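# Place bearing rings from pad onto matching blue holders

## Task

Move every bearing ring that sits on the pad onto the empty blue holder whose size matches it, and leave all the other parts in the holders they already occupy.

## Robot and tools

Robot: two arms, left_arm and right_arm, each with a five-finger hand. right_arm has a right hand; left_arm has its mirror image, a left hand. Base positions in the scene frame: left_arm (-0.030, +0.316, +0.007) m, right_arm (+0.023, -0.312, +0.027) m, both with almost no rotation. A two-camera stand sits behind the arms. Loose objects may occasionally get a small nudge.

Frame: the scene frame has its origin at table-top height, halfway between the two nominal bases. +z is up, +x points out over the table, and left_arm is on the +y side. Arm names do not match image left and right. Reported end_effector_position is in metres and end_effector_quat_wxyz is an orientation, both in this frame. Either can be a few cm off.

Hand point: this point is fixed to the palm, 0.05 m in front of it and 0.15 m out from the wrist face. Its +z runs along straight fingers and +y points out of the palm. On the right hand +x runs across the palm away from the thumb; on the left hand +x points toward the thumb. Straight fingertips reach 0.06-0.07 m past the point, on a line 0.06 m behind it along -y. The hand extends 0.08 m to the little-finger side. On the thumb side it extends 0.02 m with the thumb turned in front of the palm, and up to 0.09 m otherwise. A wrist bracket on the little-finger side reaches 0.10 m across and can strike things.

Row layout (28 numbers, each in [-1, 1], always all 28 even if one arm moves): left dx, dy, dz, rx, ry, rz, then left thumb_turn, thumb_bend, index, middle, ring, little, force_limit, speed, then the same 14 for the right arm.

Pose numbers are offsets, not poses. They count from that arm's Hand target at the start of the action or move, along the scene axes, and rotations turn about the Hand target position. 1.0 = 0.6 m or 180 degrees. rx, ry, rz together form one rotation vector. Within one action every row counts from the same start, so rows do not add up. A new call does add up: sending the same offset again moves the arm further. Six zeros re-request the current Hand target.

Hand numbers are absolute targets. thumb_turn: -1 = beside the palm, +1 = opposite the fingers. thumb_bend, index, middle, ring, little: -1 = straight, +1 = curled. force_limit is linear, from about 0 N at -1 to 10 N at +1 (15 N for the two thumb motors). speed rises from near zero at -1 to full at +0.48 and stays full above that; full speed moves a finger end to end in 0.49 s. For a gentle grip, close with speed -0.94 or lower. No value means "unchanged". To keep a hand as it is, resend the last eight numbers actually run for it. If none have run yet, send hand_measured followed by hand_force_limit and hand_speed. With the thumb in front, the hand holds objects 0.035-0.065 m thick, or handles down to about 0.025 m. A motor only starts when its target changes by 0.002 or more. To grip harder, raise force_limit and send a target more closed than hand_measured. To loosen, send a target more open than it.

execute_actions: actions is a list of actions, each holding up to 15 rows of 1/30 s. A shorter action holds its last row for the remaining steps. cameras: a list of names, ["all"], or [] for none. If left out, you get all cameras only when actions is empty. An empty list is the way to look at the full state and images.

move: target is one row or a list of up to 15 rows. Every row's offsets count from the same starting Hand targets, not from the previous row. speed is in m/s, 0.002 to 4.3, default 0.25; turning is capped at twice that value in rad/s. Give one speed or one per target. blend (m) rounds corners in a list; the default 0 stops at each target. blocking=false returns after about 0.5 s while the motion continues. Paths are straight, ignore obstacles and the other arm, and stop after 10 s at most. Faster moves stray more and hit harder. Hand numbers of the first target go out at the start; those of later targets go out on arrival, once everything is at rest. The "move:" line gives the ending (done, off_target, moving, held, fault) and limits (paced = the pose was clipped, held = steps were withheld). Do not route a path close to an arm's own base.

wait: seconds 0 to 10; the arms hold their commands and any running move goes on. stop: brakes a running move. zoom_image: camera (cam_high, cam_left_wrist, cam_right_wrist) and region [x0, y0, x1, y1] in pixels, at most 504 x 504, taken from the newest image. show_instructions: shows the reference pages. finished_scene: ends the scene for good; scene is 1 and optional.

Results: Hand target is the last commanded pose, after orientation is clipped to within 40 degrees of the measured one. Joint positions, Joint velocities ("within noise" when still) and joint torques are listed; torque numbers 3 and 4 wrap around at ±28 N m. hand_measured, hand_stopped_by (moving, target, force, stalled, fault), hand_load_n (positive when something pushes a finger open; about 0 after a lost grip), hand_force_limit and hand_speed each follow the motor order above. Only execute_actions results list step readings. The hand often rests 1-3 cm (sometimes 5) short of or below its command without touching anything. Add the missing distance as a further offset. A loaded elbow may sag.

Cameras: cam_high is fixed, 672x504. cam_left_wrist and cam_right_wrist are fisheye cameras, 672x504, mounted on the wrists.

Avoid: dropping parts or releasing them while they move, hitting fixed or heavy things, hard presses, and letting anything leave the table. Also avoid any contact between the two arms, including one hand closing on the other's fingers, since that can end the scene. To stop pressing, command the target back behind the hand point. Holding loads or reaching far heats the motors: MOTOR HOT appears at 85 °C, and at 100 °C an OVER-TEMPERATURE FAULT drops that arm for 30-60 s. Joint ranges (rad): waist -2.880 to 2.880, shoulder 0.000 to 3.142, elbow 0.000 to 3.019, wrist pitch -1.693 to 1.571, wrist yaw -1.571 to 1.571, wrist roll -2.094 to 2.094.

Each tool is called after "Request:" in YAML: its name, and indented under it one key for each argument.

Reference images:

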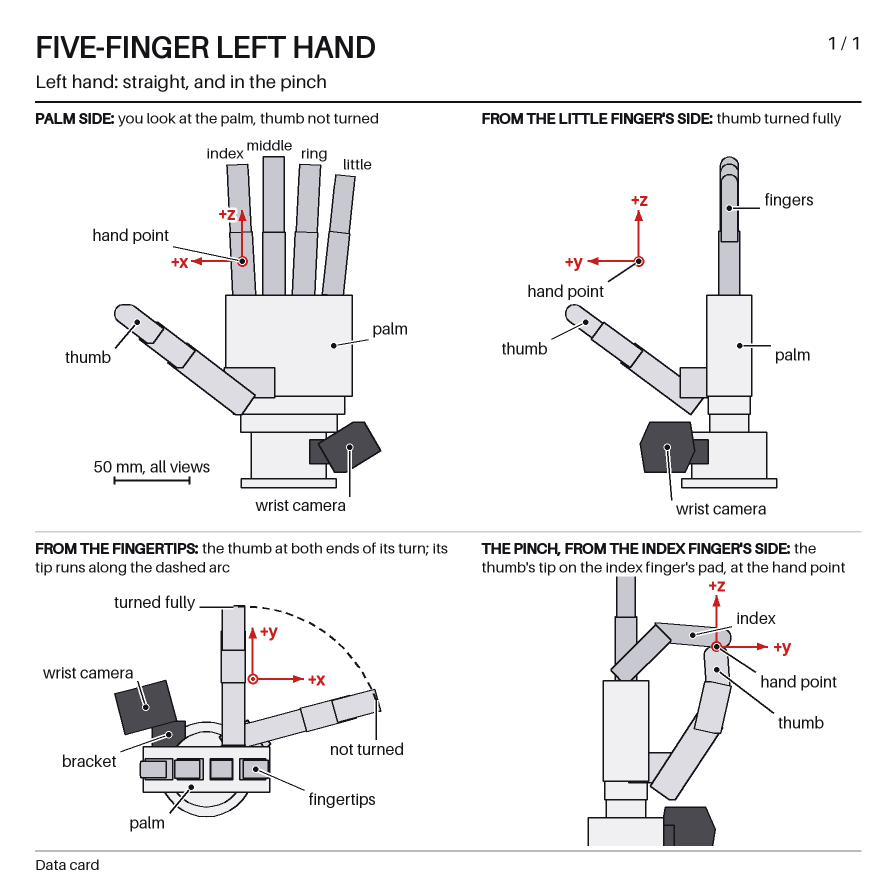

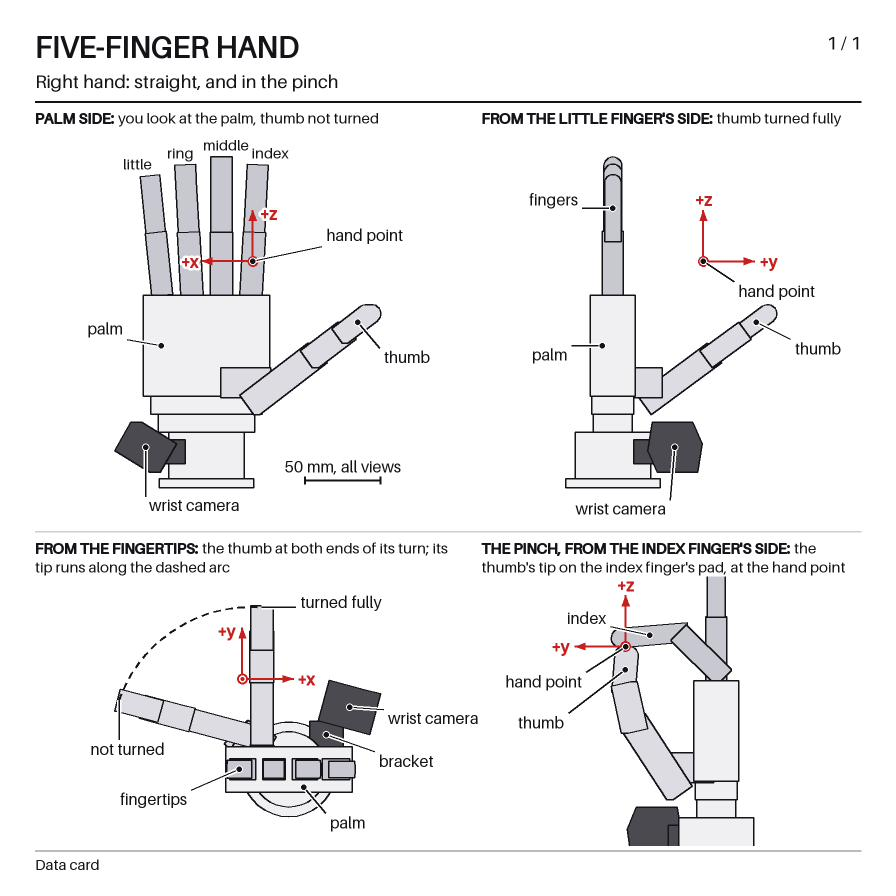

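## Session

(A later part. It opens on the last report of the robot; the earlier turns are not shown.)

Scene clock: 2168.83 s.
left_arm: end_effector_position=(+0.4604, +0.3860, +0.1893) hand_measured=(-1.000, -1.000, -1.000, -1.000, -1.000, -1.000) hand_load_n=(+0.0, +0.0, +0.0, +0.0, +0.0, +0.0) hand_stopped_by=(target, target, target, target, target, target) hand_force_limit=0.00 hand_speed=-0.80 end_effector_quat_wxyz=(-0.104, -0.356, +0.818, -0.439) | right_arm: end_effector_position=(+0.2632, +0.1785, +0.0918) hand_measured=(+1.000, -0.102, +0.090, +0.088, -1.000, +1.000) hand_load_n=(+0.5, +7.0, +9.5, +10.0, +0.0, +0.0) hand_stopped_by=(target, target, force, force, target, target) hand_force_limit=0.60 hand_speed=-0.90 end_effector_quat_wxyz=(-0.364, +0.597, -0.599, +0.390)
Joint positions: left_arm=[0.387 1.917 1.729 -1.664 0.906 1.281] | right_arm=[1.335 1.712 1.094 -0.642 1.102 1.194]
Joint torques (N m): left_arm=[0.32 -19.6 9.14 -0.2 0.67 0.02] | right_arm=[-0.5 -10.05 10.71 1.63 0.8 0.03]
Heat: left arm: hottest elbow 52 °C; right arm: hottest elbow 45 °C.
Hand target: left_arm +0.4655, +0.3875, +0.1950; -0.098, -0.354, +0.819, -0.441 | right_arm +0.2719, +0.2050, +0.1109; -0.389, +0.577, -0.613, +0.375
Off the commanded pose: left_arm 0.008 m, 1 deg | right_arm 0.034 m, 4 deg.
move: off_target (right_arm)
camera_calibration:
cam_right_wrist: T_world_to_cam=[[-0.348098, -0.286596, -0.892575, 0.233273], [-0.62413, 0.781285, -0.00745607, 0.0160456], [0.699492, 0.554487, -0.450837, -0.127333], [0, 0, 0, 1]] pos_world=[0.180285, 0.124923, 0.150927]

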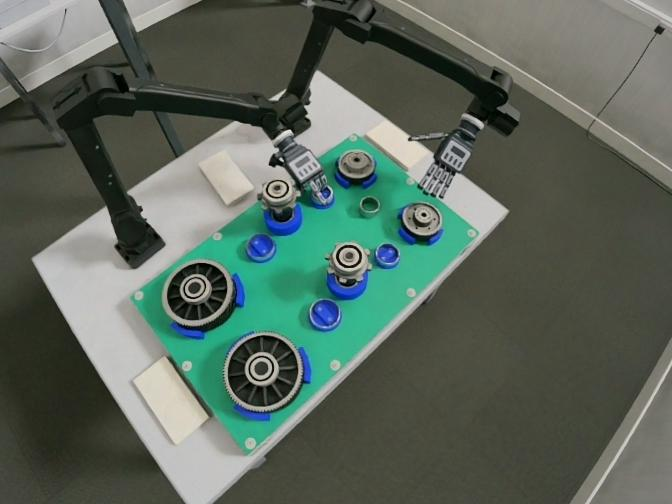

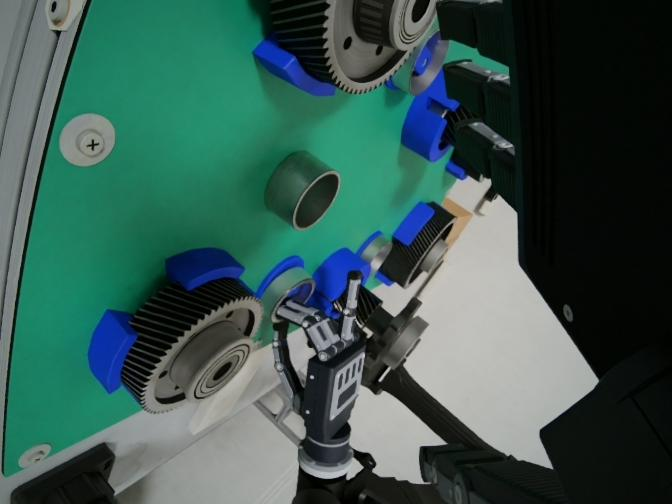

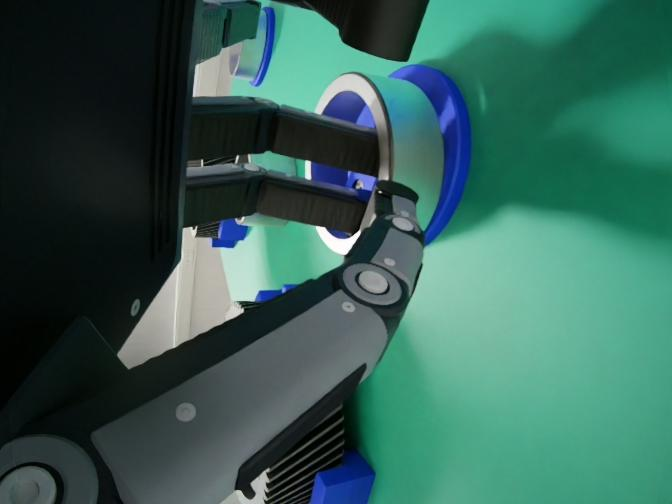

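Request:
move:
  target: [0,0,0,0,0,0,-1,-1,-1,-1,-1,-1,0,-0.8,0.0,0.0,-0.010,0,0,0,1,-0.1,0.42,0.42,-1,1,0.6,-0.9]
  speed: 0.05
  cameras: ["all"]

Request:
zoom_image:
  camera: "cam_right_wrist"
  region: [300, 20, 600, 320]

Request:
zoom_image:
  camera: "cam_high"
  region: [300, 165, 345, 215]

Request:
zoom_image:
  camera: "cam_left_wrist"
  region: [255, 245, 335, 325]

Scene clock: 2184.40 s.
left_arm: end_effector_position=(+0.4604, +0.3860, +0.1893) hand_measured=(-1.000, -1.000, -1.000, -1.000, -1.000, -1.000) hand_load_n=(+0.0, +0.0, +0.0, +0.0, +0.0, +0.0) hand_stopped_by=(target, target, target, target, target, target) hand_force_limit=0.00 hand_speed=-0.80 end_effector_quat_wxyz=(-0.104, -0.356, +0.818, -0.439) | right_arm: end_effector_position=(+0.2643, +0.1801, +0.0912) hand_measured=(+1.000, -0.102, +0.090, +0.088, -1.000, +1.000) hand_load_n=(+0.5, +7.0, +10.0, +9.5, +0.0, +0.0) hand_stopped_by=(target, target, force, force, target, target) hand_force_limit=0.60 hand_speed=-0.90 end_effector_quat_wxyz=(-0.366, +0.596, -0.599, +0.389)
Joint positions: left_arm=[0.387 1.917 1.729 -1.664 0.906 1.281] | right_arm=[1.334 1.714 1.094 -0.63 1.102 1.187]
Joint torques (N m): left_arm=[0.21 -19.72 9.13 -0.18 0.67 0.02] | right_arm=[-0.32 -9.35 10.17 1.72 0.85 -0.04]
Heat: left arm: hottest elbow 52 °C; right arm: hottest elbow 44 °C.
Hand target: left_arm +0.4655, +0.3875, +0.1950; -0.098, -0.354, +0.819, -0.441 | right_arm +0.2720, +0.2050, +0.1049; -0.389, +0.577, -0.613, +0.375
Off the commanded pose: left_arm 0.008 m, 1 deg | right_arm 0.029 m, 4 deg.
move: off_target (right_arm)
camera_calibration:
cam_right_wrist: T_world_to_cam=[[-0.346302, -0.283499, -0.894261, 0.232729], [-0.624985, 0.780617, -0.00544574, 0.0155838], [0.69962, 0.557014, -0.447512, -0.13], [0, 0, 0, 1]] pos_world=[0.181285, 0.126225, 0.150029]

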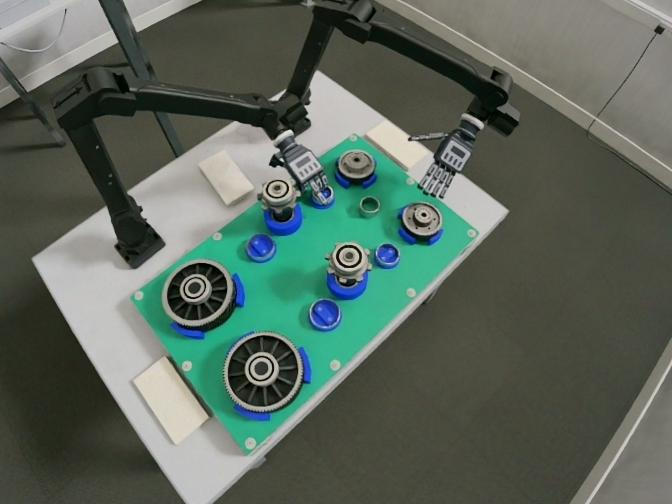

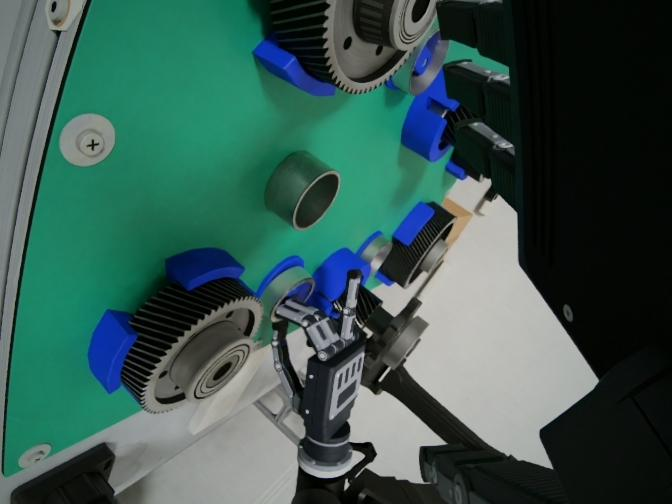

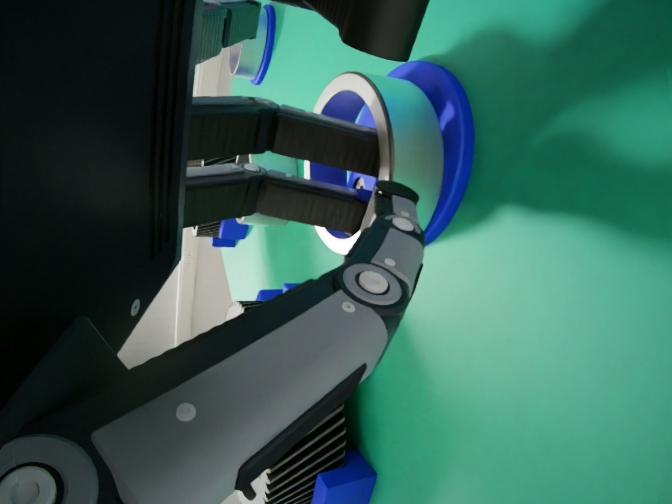

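Scaled by 1.680 from the camera's 672x504 image, which has a finer 960x720 frame.

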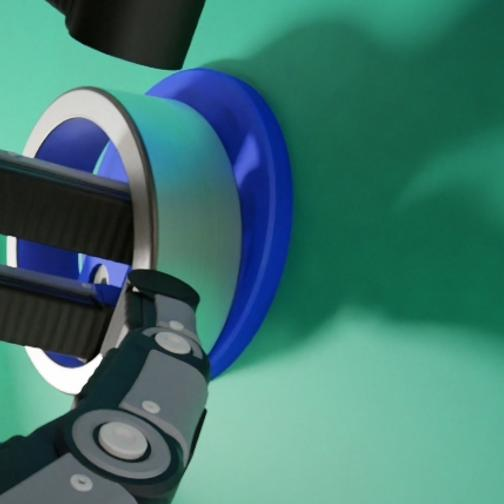

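Scaled by 10.080 from the camera's 672x504 image, which has a finer 960x720 frame.

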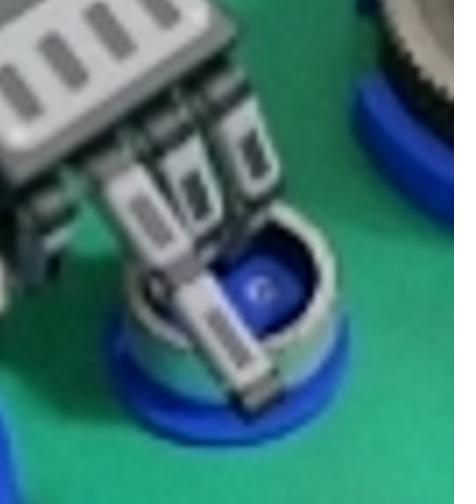

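Scaled by 6.300 from the camera's 672x504 image, which has a finer 960x720 frame.

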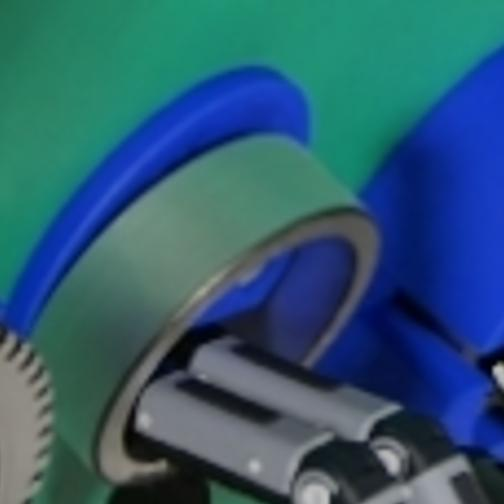

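Request:
zoom_image:
  camera: "cam_left_wrist"
  region: [255, 250, 315, 310]

Request:
zoom_image:
  camera: "cam_left_wrist"
  region: [355, 220, 405, 270]

Scaled by 8.400 from the camera's 672x504 image, which has a finer 960x720 frame.

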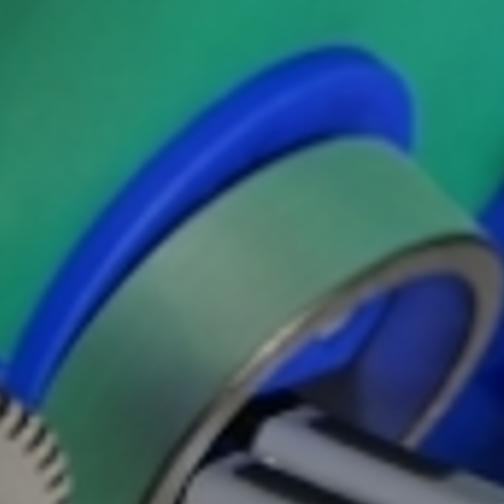

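Scaled by 10.080 from the camera's 672x504 image, which has a finer 960x720 frame.

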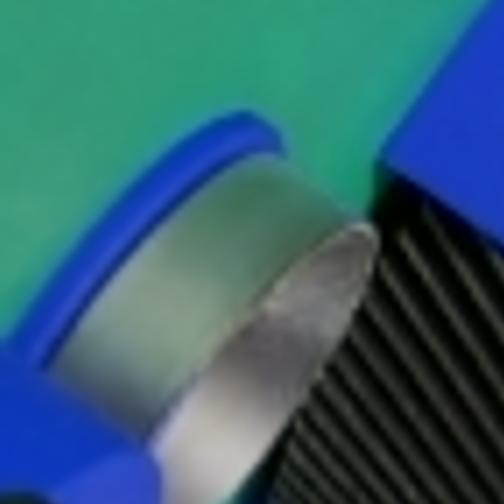

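Request:
move:
  target: [0,0,0,0,0,0,-1,-1,-1,-1,-1,-1,0,-0.8,0.0,0.0,0.0,0,0.03,0,1,-0.1,0.42,0.42,-1,1,0.6,-0.9]
  speed: 0.05
  cameras: ["all"]

Request:
zoom_image:
  camera: "cam_right_wrist"
  region: [300, 20, 600, 320]

Request:
zoom_image:
  camera: "cam_high"
  region: [300, 165, 345, 215]

Request:
zoom_image:
  camera: "cam_left_wrist"
  region: [255, 250, 315, 310]

Scene clock: 2223.20 s.
left_arm: end_effector_position=(+0.4604, +0.3860, +0.1893) hand_measured=(-1.000, -1.000, -1.000, -1.000, -1.000, -1.000) hand_load_n=(+0.0, +0.0, +0.0, +0.0, +0.0, +0.0) hand_stopped_by=(target, target, target, target, target, target) hand_force_limit=0.00 hand_speed=-0.80 end_effector_quat_wxyz=(-0.104, -0.356, +0.818, -0.439) | right_arm: end_effector_position=(+0.2675, +0.1807, +0.0912) hand_measured=(+1.000, -0.102, +0.090, +0.088, -1.000, +1.000) hand_load_n=(+0.5, +9.0, +10.0, +7.5, +0.0, +0.0) hand_stopped_by=(target, target, force, force, target, target) hand_force_limit=0.60 hand_speed=-0.90 end_effector_quat_wxyz=(-0.343, +0.608, -0.613, +0.370)
Joint positions: left_arm=[0.387 1.917 1.729 -1.664 0.906 1.281] | right_arm=[1.308 1.711 1.123 -0.682 1.03 1.19]
Joint torques (N m): left_arm=[0.32 -19.66 9.13 -0.16 0.67 0.02] | right_arm=[-0.62 -10.05 10.62 0.87 0.06 0.12]
Heat: left arm: hottest elbow 52 °C; right arm: hottest elbow 43 °C.
Hand target: left_arm +0.4655, +0.3875, +0.1950; -0.098, -0.354, +0.819, -0.441 | right_arm +0.2720, +0.2049, +0.1048; -0.359, +0.594, -0.630, +0.347
Off the commanded pose: left_arm 0.008 m, 1 deg | right_arm 0.028 m, 4 deg.
move: off_target (right_arm)
camera_calibration:
cam_right_wrist: T_world_to_cam=[[-0.410553, -0.283256, -0.866725, 0.248558], [-0.61938, 0.784215, 0.0370987, 0.0111022], [0.66919, 0.552063, -0.497405, -0.119038], [0, 0, 0, 1]] pos_world=[0.188582, 0.127415, 0.15581]

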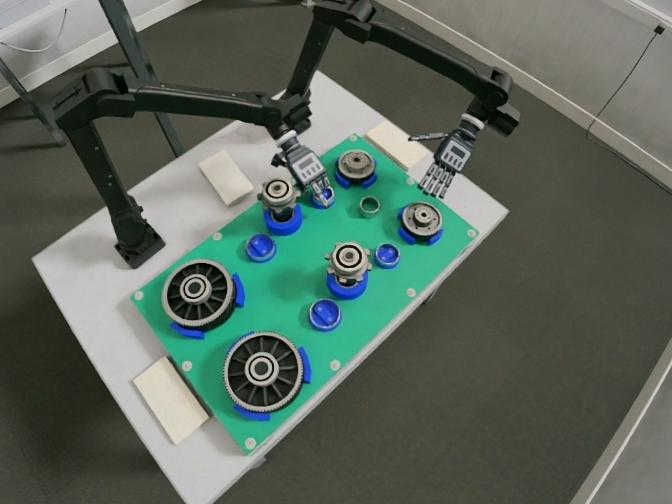

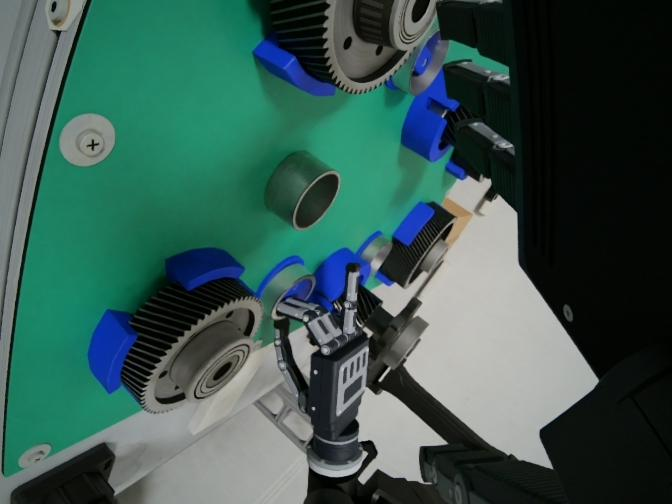

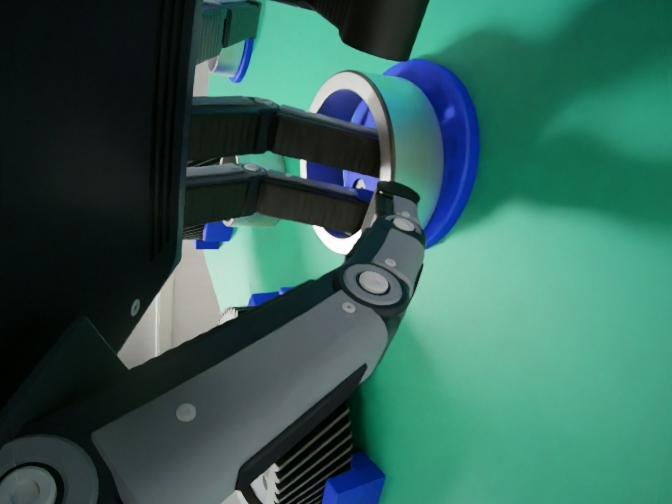

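Scaled by 1.680 from the camera's 672x504 image, which has a finer 960x720 frame.

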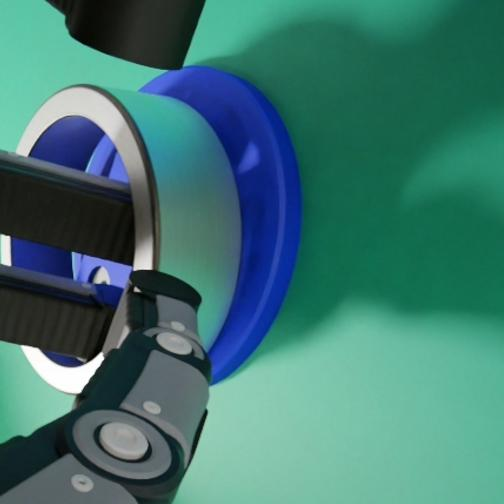

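Scaled by 10.080 from the camera's 672x504 image, which has a finer 960x720 frame.

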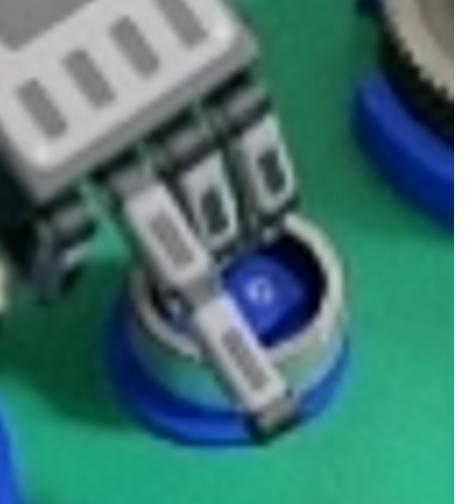

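Scaled by 8.400 from the camera's 672x504 image, which has a finer 960x720 frame.

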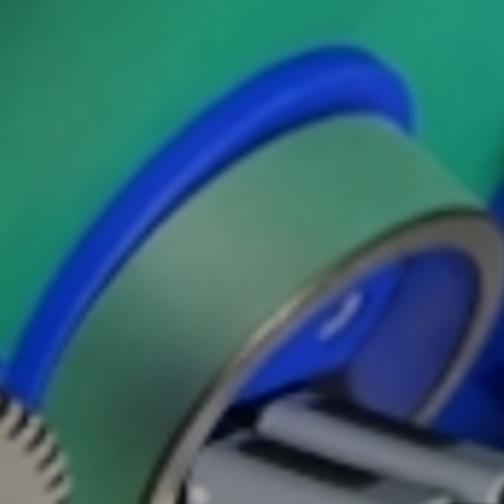

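Request:
move:
  target: [0,0,0,0,0,0,-1,-1,-1,-1,-1,-1,0,-0.8,0.0,-0.02,-0.01,0,0.0,0,1,-0.22,0.42,0.42,-1,1,0.6,-0.85]
  speed: 0.05
  cameras: ["all"]

Request:
zoom_image:
  camera: "cam_right_wrist"
  region: [300, 20, 600, 320]

Request:
zoom_image:
  camera: "cam_high"
  region: [300, 165, 345, 215]

Request:
zoom_image:
  camera: "cam_left_wrist"
  region: [255, 250, 315, 310]

Scene clock: 2240.93 s.
left_arm: end_effector_position=(+0.4604, +0.3860, +0.1893) hand_measured=(-1.000, -1.000, -1.000, -1.000, -1.000, -1.000) hand_load_n=(+0.0, +0.0, +0.0, +0.0, +0.0, +0.0) hand_stopped_by=(target, target, target, target, target, target) hand_force_limit=0.00 hand_speed=-0.80 end_effector_quat_wxyz=(-0.104, -0.356, +0.818, -0.439) | right_arm: end_effector_position=(+0.2689, +0.1822, +0.0924) hand_measured=(+1.000, -0.220, +0.090, +0.090, -1.000, +1.000) hand_load_n=(+0.0, +0.5, +1.0, +0.0, +0.0, +0.0) hand_stopped_by=(target, target, force, force, target, target) hand_force_limit=0.60 hand_speed=-0.85 end_effector_quat_wxyz=(-0.343, +0.607, -0.619, +0.360)
Joint positions: left_arm=[0.387 1.917 1.729 -1.664 0.906 1.281] | right_arm=[1.3 1.705 1.123 -0.674 1.012 1.19]
Joint torques (N m): left_arm=[0.32 -19.6 9.13 -0.21 0.66 0.02] | right_arm=[-0.32 -10.52 7.53 1.87 0.52 0.02]
Heat: left arm: hottest elbow 52 °C; right arm: hottest elbow 44 °C.
Hand target: left_arm +0.4655, +0.3875, +0.1950; -0.098, -0.354, +0.819, -0.441 | right_arm +0.2719, +0.1930, +0.0989; -0.360, +0.594, -0.630, +0.347
Off the commanded pose: left_arm 0.008 m, 1 deg | right_arm 0.013 m, 3 deg.
move: off_target (right_arm)
camera_calibration:
cam_right_wrist: T_world_to_cam=[[-0.423271, -0.268049, -0.865443, 0.251185], [-0.617419, 0.784418, 0.0590145, 0.00809238], [0.66305, 0.55932, -0.49752, -0.119846], [0, 0, 0, 1]] pos_world=[0.19078, 0.128014, 0.157283]

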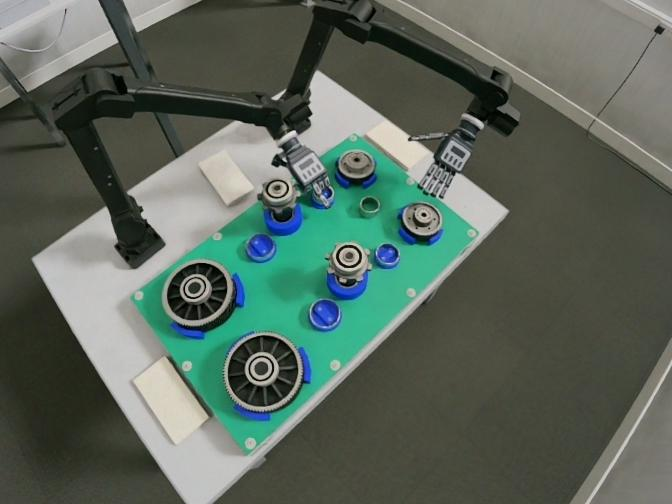

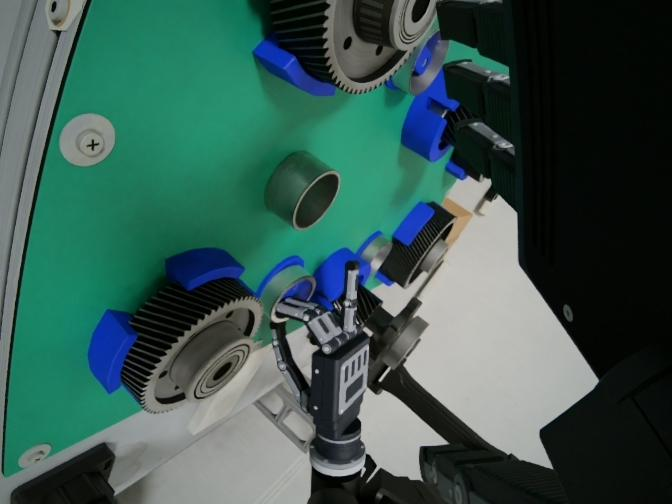

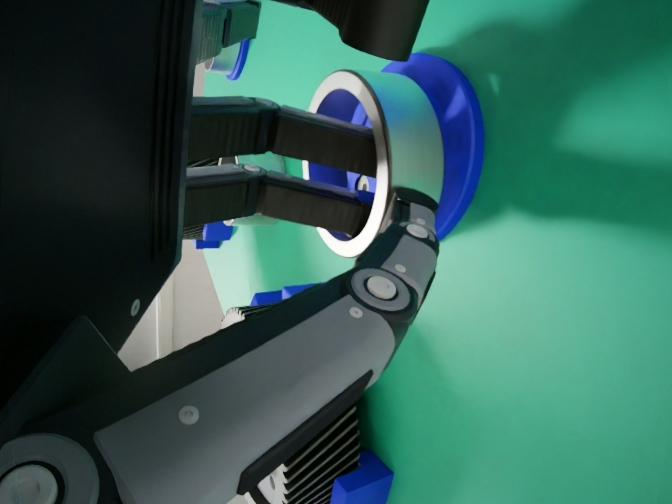

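Scaled by 1.680 from the camera's 672x504 image, which has a finer 960x720 frame.

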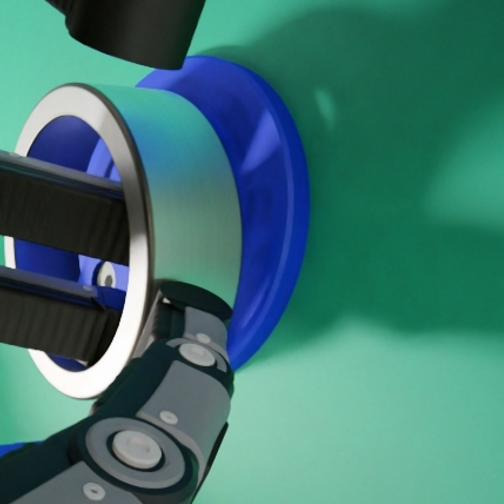

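Scaled by 10.080 from the camera's 672x504 image, which has a finer 960x720 frame.

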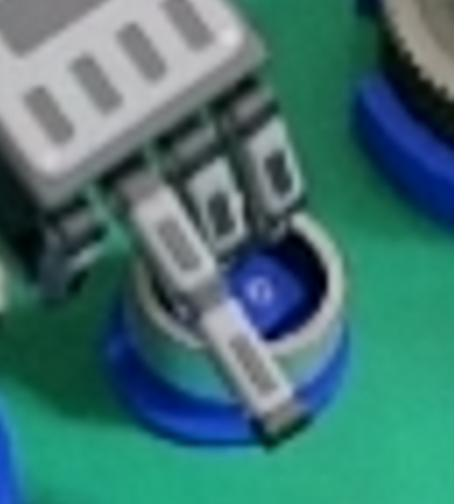

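Scaled by 8.400 from the camera's 672x504 image, which has a finer 960x720 frame.

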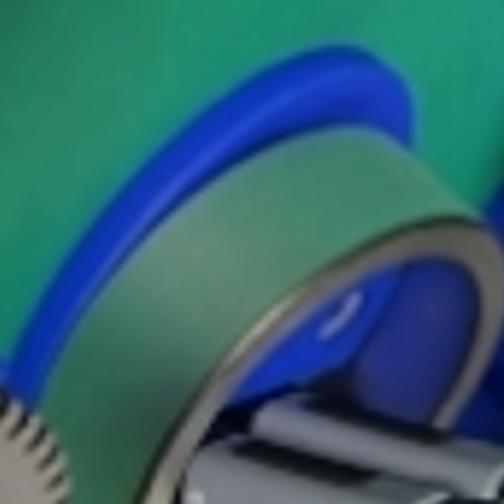

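Request:
move:
  target: [0,0,0,0,0,0,-1,-1,-1,-1,-1,-1,0,-0.8,-0.012,-0.005,0.0,0,0.0,0,1,-0.22,0.42,0.42,-1,1,0.6,-0.85]
  speed: 0.05
  cameras: ["all"]

Request:
zoom_image:
  camera: "cam_right_wrist"
  region: [300, 20, 600, 320]

Request:
zoom_image:
  camera: "cam_high"
  region: [300, 165, 345, 215]

Request:
zoom_image:
  camera: "cam_left_wrist"
  region: [255, 250, 315, 310]

Scene clock: 2303.80 s.
left_arm: end_effector_position=(+0.4604, +0.3860, +0.1893) hand_measured=(-1.000, -1.000, -1.000, -1.000, -1.000, -1.000) hand_load_n=(+0.0, +0.0, +0.0, +0.0, +0.0, +0.0) hand_stopped_by=(target, target, target, target, target, target) hand_force_limit=0.00 hand_speed=-0.80 end_effector_quat_wxyz=(-0.104, -0.356, +0.818, -0.439) | right_arm: end_effector_position=(+0.2691, +0.1831, +0.0928) hand_measured=(+1.000, -0.220, +0.090, +0.090, -1.000, +1.000) hand_load_n=(+0.0, +0.5, +1.5, -0.5, -0.5, +0.0) hand_stopped_by=(target, target, force, force, target, target) hand_force_limit=0.60 hand_speed=-0.85 end_effector_quat_wxyz=(-0.346, +0.603, -0.623, +0.358)
Joint positions: left_arm=[0.387 1.917 1.729 -1.664 0.906 1.281] | right_arm=[1.3 1.705 1.123 -0.674 1.012 1.204]
Joint torques (N m): left_arm=[0.21 -19.72 9.1 -0.17 0.66 0.03] | right_arm=[1.03 -11.11 6.69 1.06 0.71 0.11]
Heat: left arm: hottest shoulder 52 °C; right arm: hottest elbow 42 °C.
Hand target: left_arm +0.4655, +0.3875, +0.1950; -0.098, -0.354, +0.819, -0.441 | right_arm +0.2647, +0.1900, +0.0989; -0.360, +0.594, -0.630, +0.347
Off the commanded pose: left_arm 0.008 m, 1 deg | right_arm 0.010 m, 2 deg.
move: done
camera_calibration:
cam_right_wrist: T_world_to_cam=[[-0.424759, -0.254694, -0.868741, 0.250081], [-0.611981, 0.787925, 0.0682189, 0.00459079], [0.667128, 0.560629, -0.490546, -0.122233], [0, 0, 0, 1]] pos_world=[0.190578, 0.128604, 0.156981]

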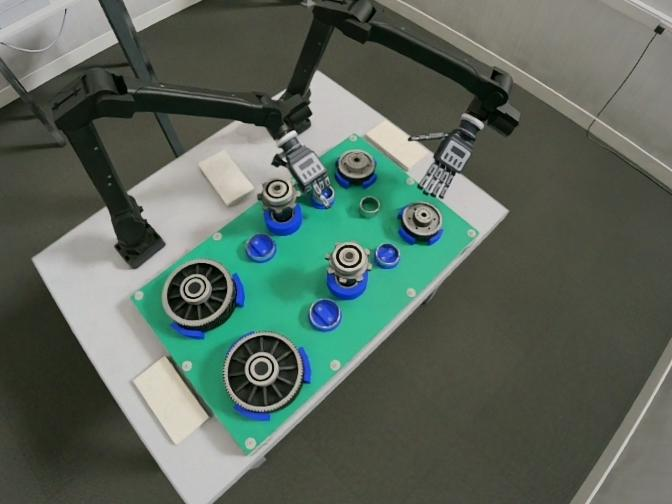

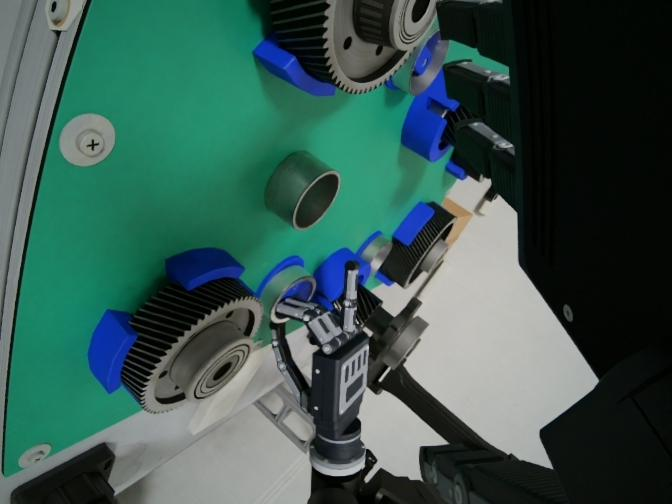

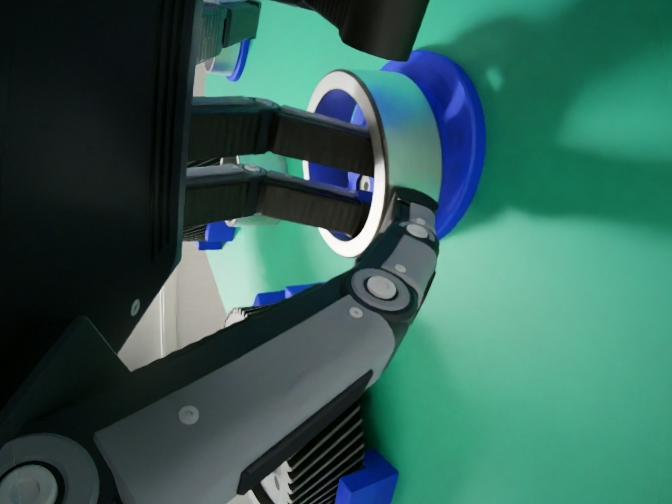

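Scaled by 1.680 from the camera's 672x504 image, which has a finer 960x720 frame.

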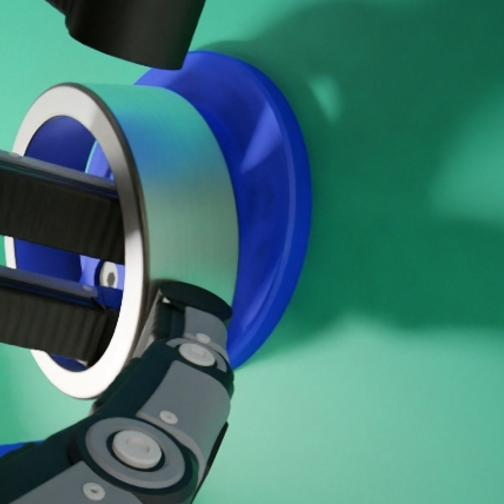

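Scaled by 10.080 from the camera's 672x504 image, which has a finer 960x720 frame.

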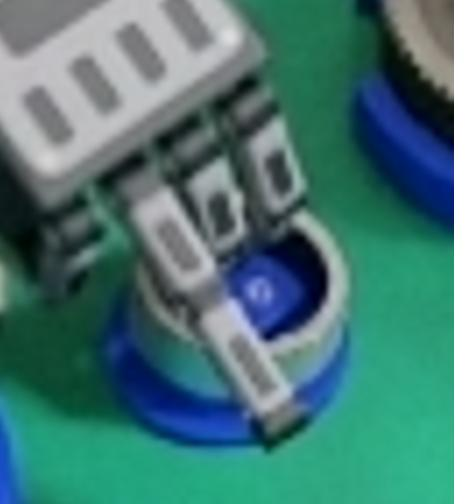

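Scaled by 8.400 from the camera's 672x504 image, which has a finer 960x720 frame.

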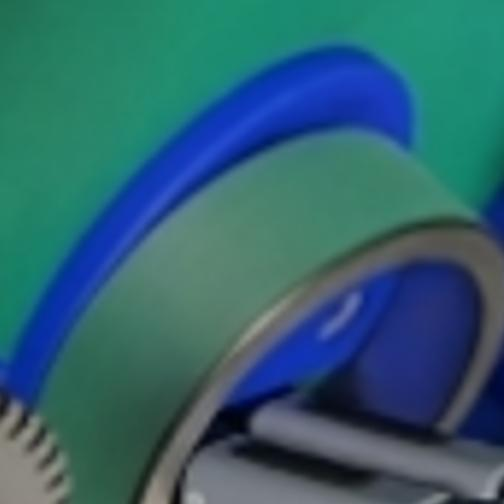

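Request:
move:
  target: [0,0,0,0,0,0,-1,-1,-1,-1,-1,-1,0,-0.8,0.006,0.022,0.01,0,0.0,0,1,-0.22,0.42,0.42,-1,1,0.6,-0.85]
  speed: 0.05
  cameras: ["cam_left_wrist","cam_right_wrist"]

Request:
zoom_image:
  camera: "cam_left_wrist"
  region: [255, 250, 315, 310]

Scene clock: 2328.73 s.
left_arm: end_effector_position=(+0.4604, +0.3860, +0.1893) hand_measured=(-1.000, -1.000, -1.000, -1.000, -1.000, -1.000) hand_load_n=(+0.0, +0.0, +0.0, +0.0, -0.5, +0.0) hand_stopped_by=(target, target, target, target, target, target) hand_force_limit=0.00 hand_speed=-0.80 end_effector_quat_wxyz=(-0.104, -0.356, +0.818, -0.439) | right_arm: end_effector_position=(+0.2687, +0.1813, +0.0922) hand_measured=(+1.000, -0.220, +0.090, +0.090, -1.000, +1.000) hand_load_n=(+0.0, +0.5, +0.5, +0.0, +0.0, +0.0) hand_stopped_by=(target, target, force, force, target, target) hand_force_limit=0.60 hand_speed=-0.85 end_effector_quat_wxyz=(-0.343, +0.604, -0.623, +0.360)
Joint positions: left_arm=[0.387 1.917 1.729 -1.664 0.906 1.281] | right_arm=[1.3 1.705 1.123 -0.683 1.012 1.207]
Joint torques (N m): left_arm=[0.26 -19.66 9.11 -0.2 0.66 0.02] | right_arm=[0.03 -10.05 10.06 0.51 0.71 0.11]
Heat: left arm: hottest shoulder 52 °C; right arm: hottest elbow 41 °C.
Hand target: left_arm +0.4655, +0.3875, +0.1950; -0.098, -0.354, +0.819, -0.441 | right_arm +0.2683, +0.2032, +0.1049; -0.360, +0.594, -0.630, +0.347
Off the commanded pose: left_arm 0.008 m, 1 deg | right_arm 0.025 m, 3 deg.
move: off_target (right_arm)
camera_calibration:
cam_right_wrist: T_world_to_cam=[[-0.426817, -0.259496, -0.866308, 0.25005], [-0.61058, 0.789333, 0.0643855, 0.0054631], [0.667097, 0.556431, -0.495344, -0.120097], [0, 0, 0, 1]] pos_world=[0.190178, 0.127401, 0.156779]
Images, in order (width x height): cam_left_wrist 672x504, cam_right_wrist 672x504.

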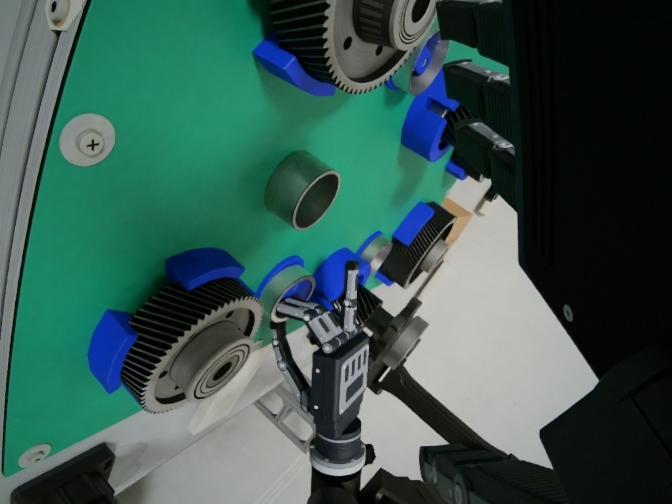

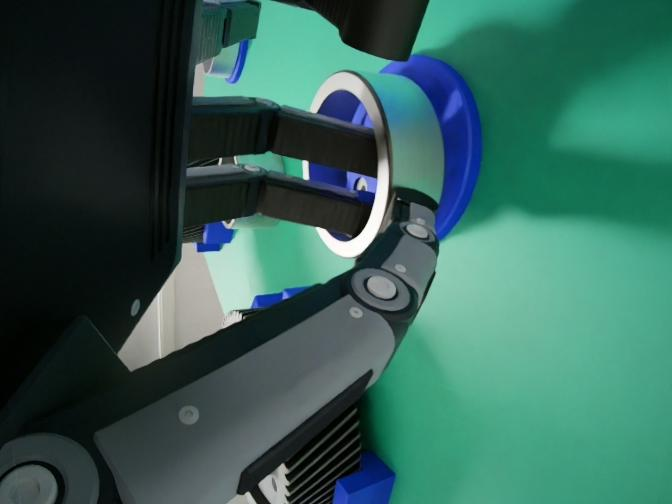

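Scaled by 8.400 from the camera's 672x504 image, which has a finer 960x720 frame.

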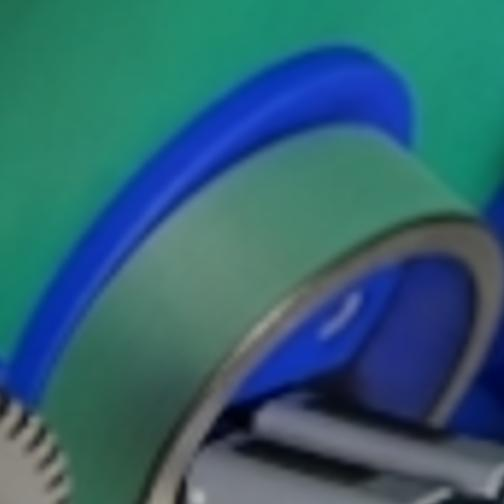

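Request:
move:
  target: [0,0,0,0,0,0,-1,-1,-1,-1,-1,-1,0,-0.8,0.0,0.008,0.03,0,0.0,0,1,-0.22,0.42,0.42,-1,1,0.6,-0.85]
  speed: 0.05
  cameras: ["cam_left_wrist","cam_right_wrist"]

Request:
zoom_image:
  camera: "cam_left_wrist"
  region: [255, 250, 315, 310]

Scene clock: 2334.87 s.
left_arm: end_effector_position=(+0.4604, +0.3860, +0.1893) hand_measured=(-1.000, -1.000, -1.000, -1.000, -1.000, -1.000) hand_load_n=(+0.0, +0.0, +0.0, +0.0, +0.0, +0.0) hand_stopped_by=(target, target, target, target, target, target) hand_force_limit=0.00 hand_speed=-0.80 end_effector_quat_wxyz=(-0.104, -0.356, +0.818, -0.439) | right_arm: end_effector_position=(+0.2677, +0.1785, +0.0966) hand_measured=(+1.000, -0.220, +0.090, +0.090, -1.000, +1.000) hand_load_n=(+0.0, +0.0, +1.0, +0.0, +0.0, +0.0) hand_stopped_by=(target, target, force, force, target, target) hand_force_limit=0.60 hand_speed=-0.85 end_effector_quat_wxyz=(-0.331, +0.611, -0.619, +0.367)
Joint positions: left_arm=[0.387 1.917 1.729 -1.664 0.906 1.281] | right_arm=[1.301 1.705 1.144 -0.738 1.012 1.209]
Joint torques (N m): left_arm=[0.32 -19.6 9.14 -0.17 0.66 0.02] | right_arm=[0.38 -10.64 11 0.73 0.69 0.08]
Heat: left arm: hottest shoulder 52 °C; right arm: hottest elbow 42 °C.
Hand target: left_arm +0.4655, +0.3875, +0.1950; -0.098, -0.354, +0.819, -0.441 | right_arm +0.2683, +0.2080, +0.1230; -0.360, +0.594, -0.630, +0.347
Off the commanded pose: left_arm 0.008 m, 1 deg | right_arm 0.040 m, 5 deg.
move: off_target (right_arm)
camera_calibration:
cam_right_wrist: T_world_to_cam=[[-0.433284, -0.286795, -0.854408, 0.258193], [-0.610204, 0.791025, 0.0439248, 0.00834082], [0.663261, 0.540395, -0.517743, -0.109635], [0, 0, 0, 1]] pos_world=[0.189677, 0.126697, 0.163473]
Images, in order (width x height): cam_left_wrist 672x504, cam_right_wrist 672x504.

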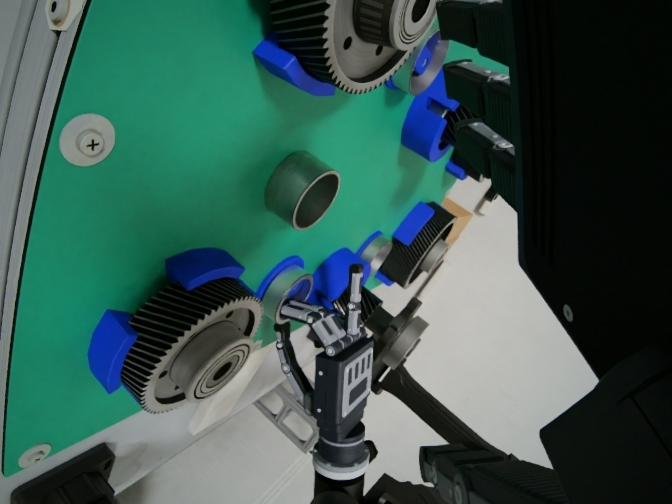

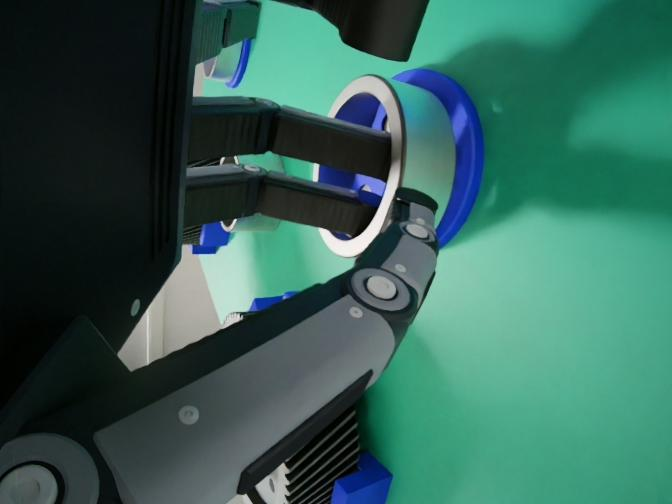

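Scaled by 8.400 from the camera's 672x504 image, which has a finer 960x720 frame.

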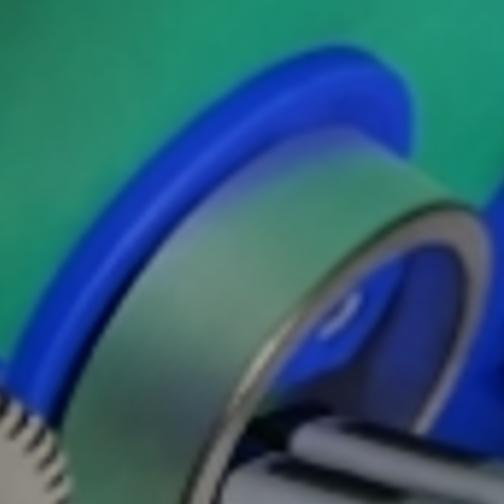

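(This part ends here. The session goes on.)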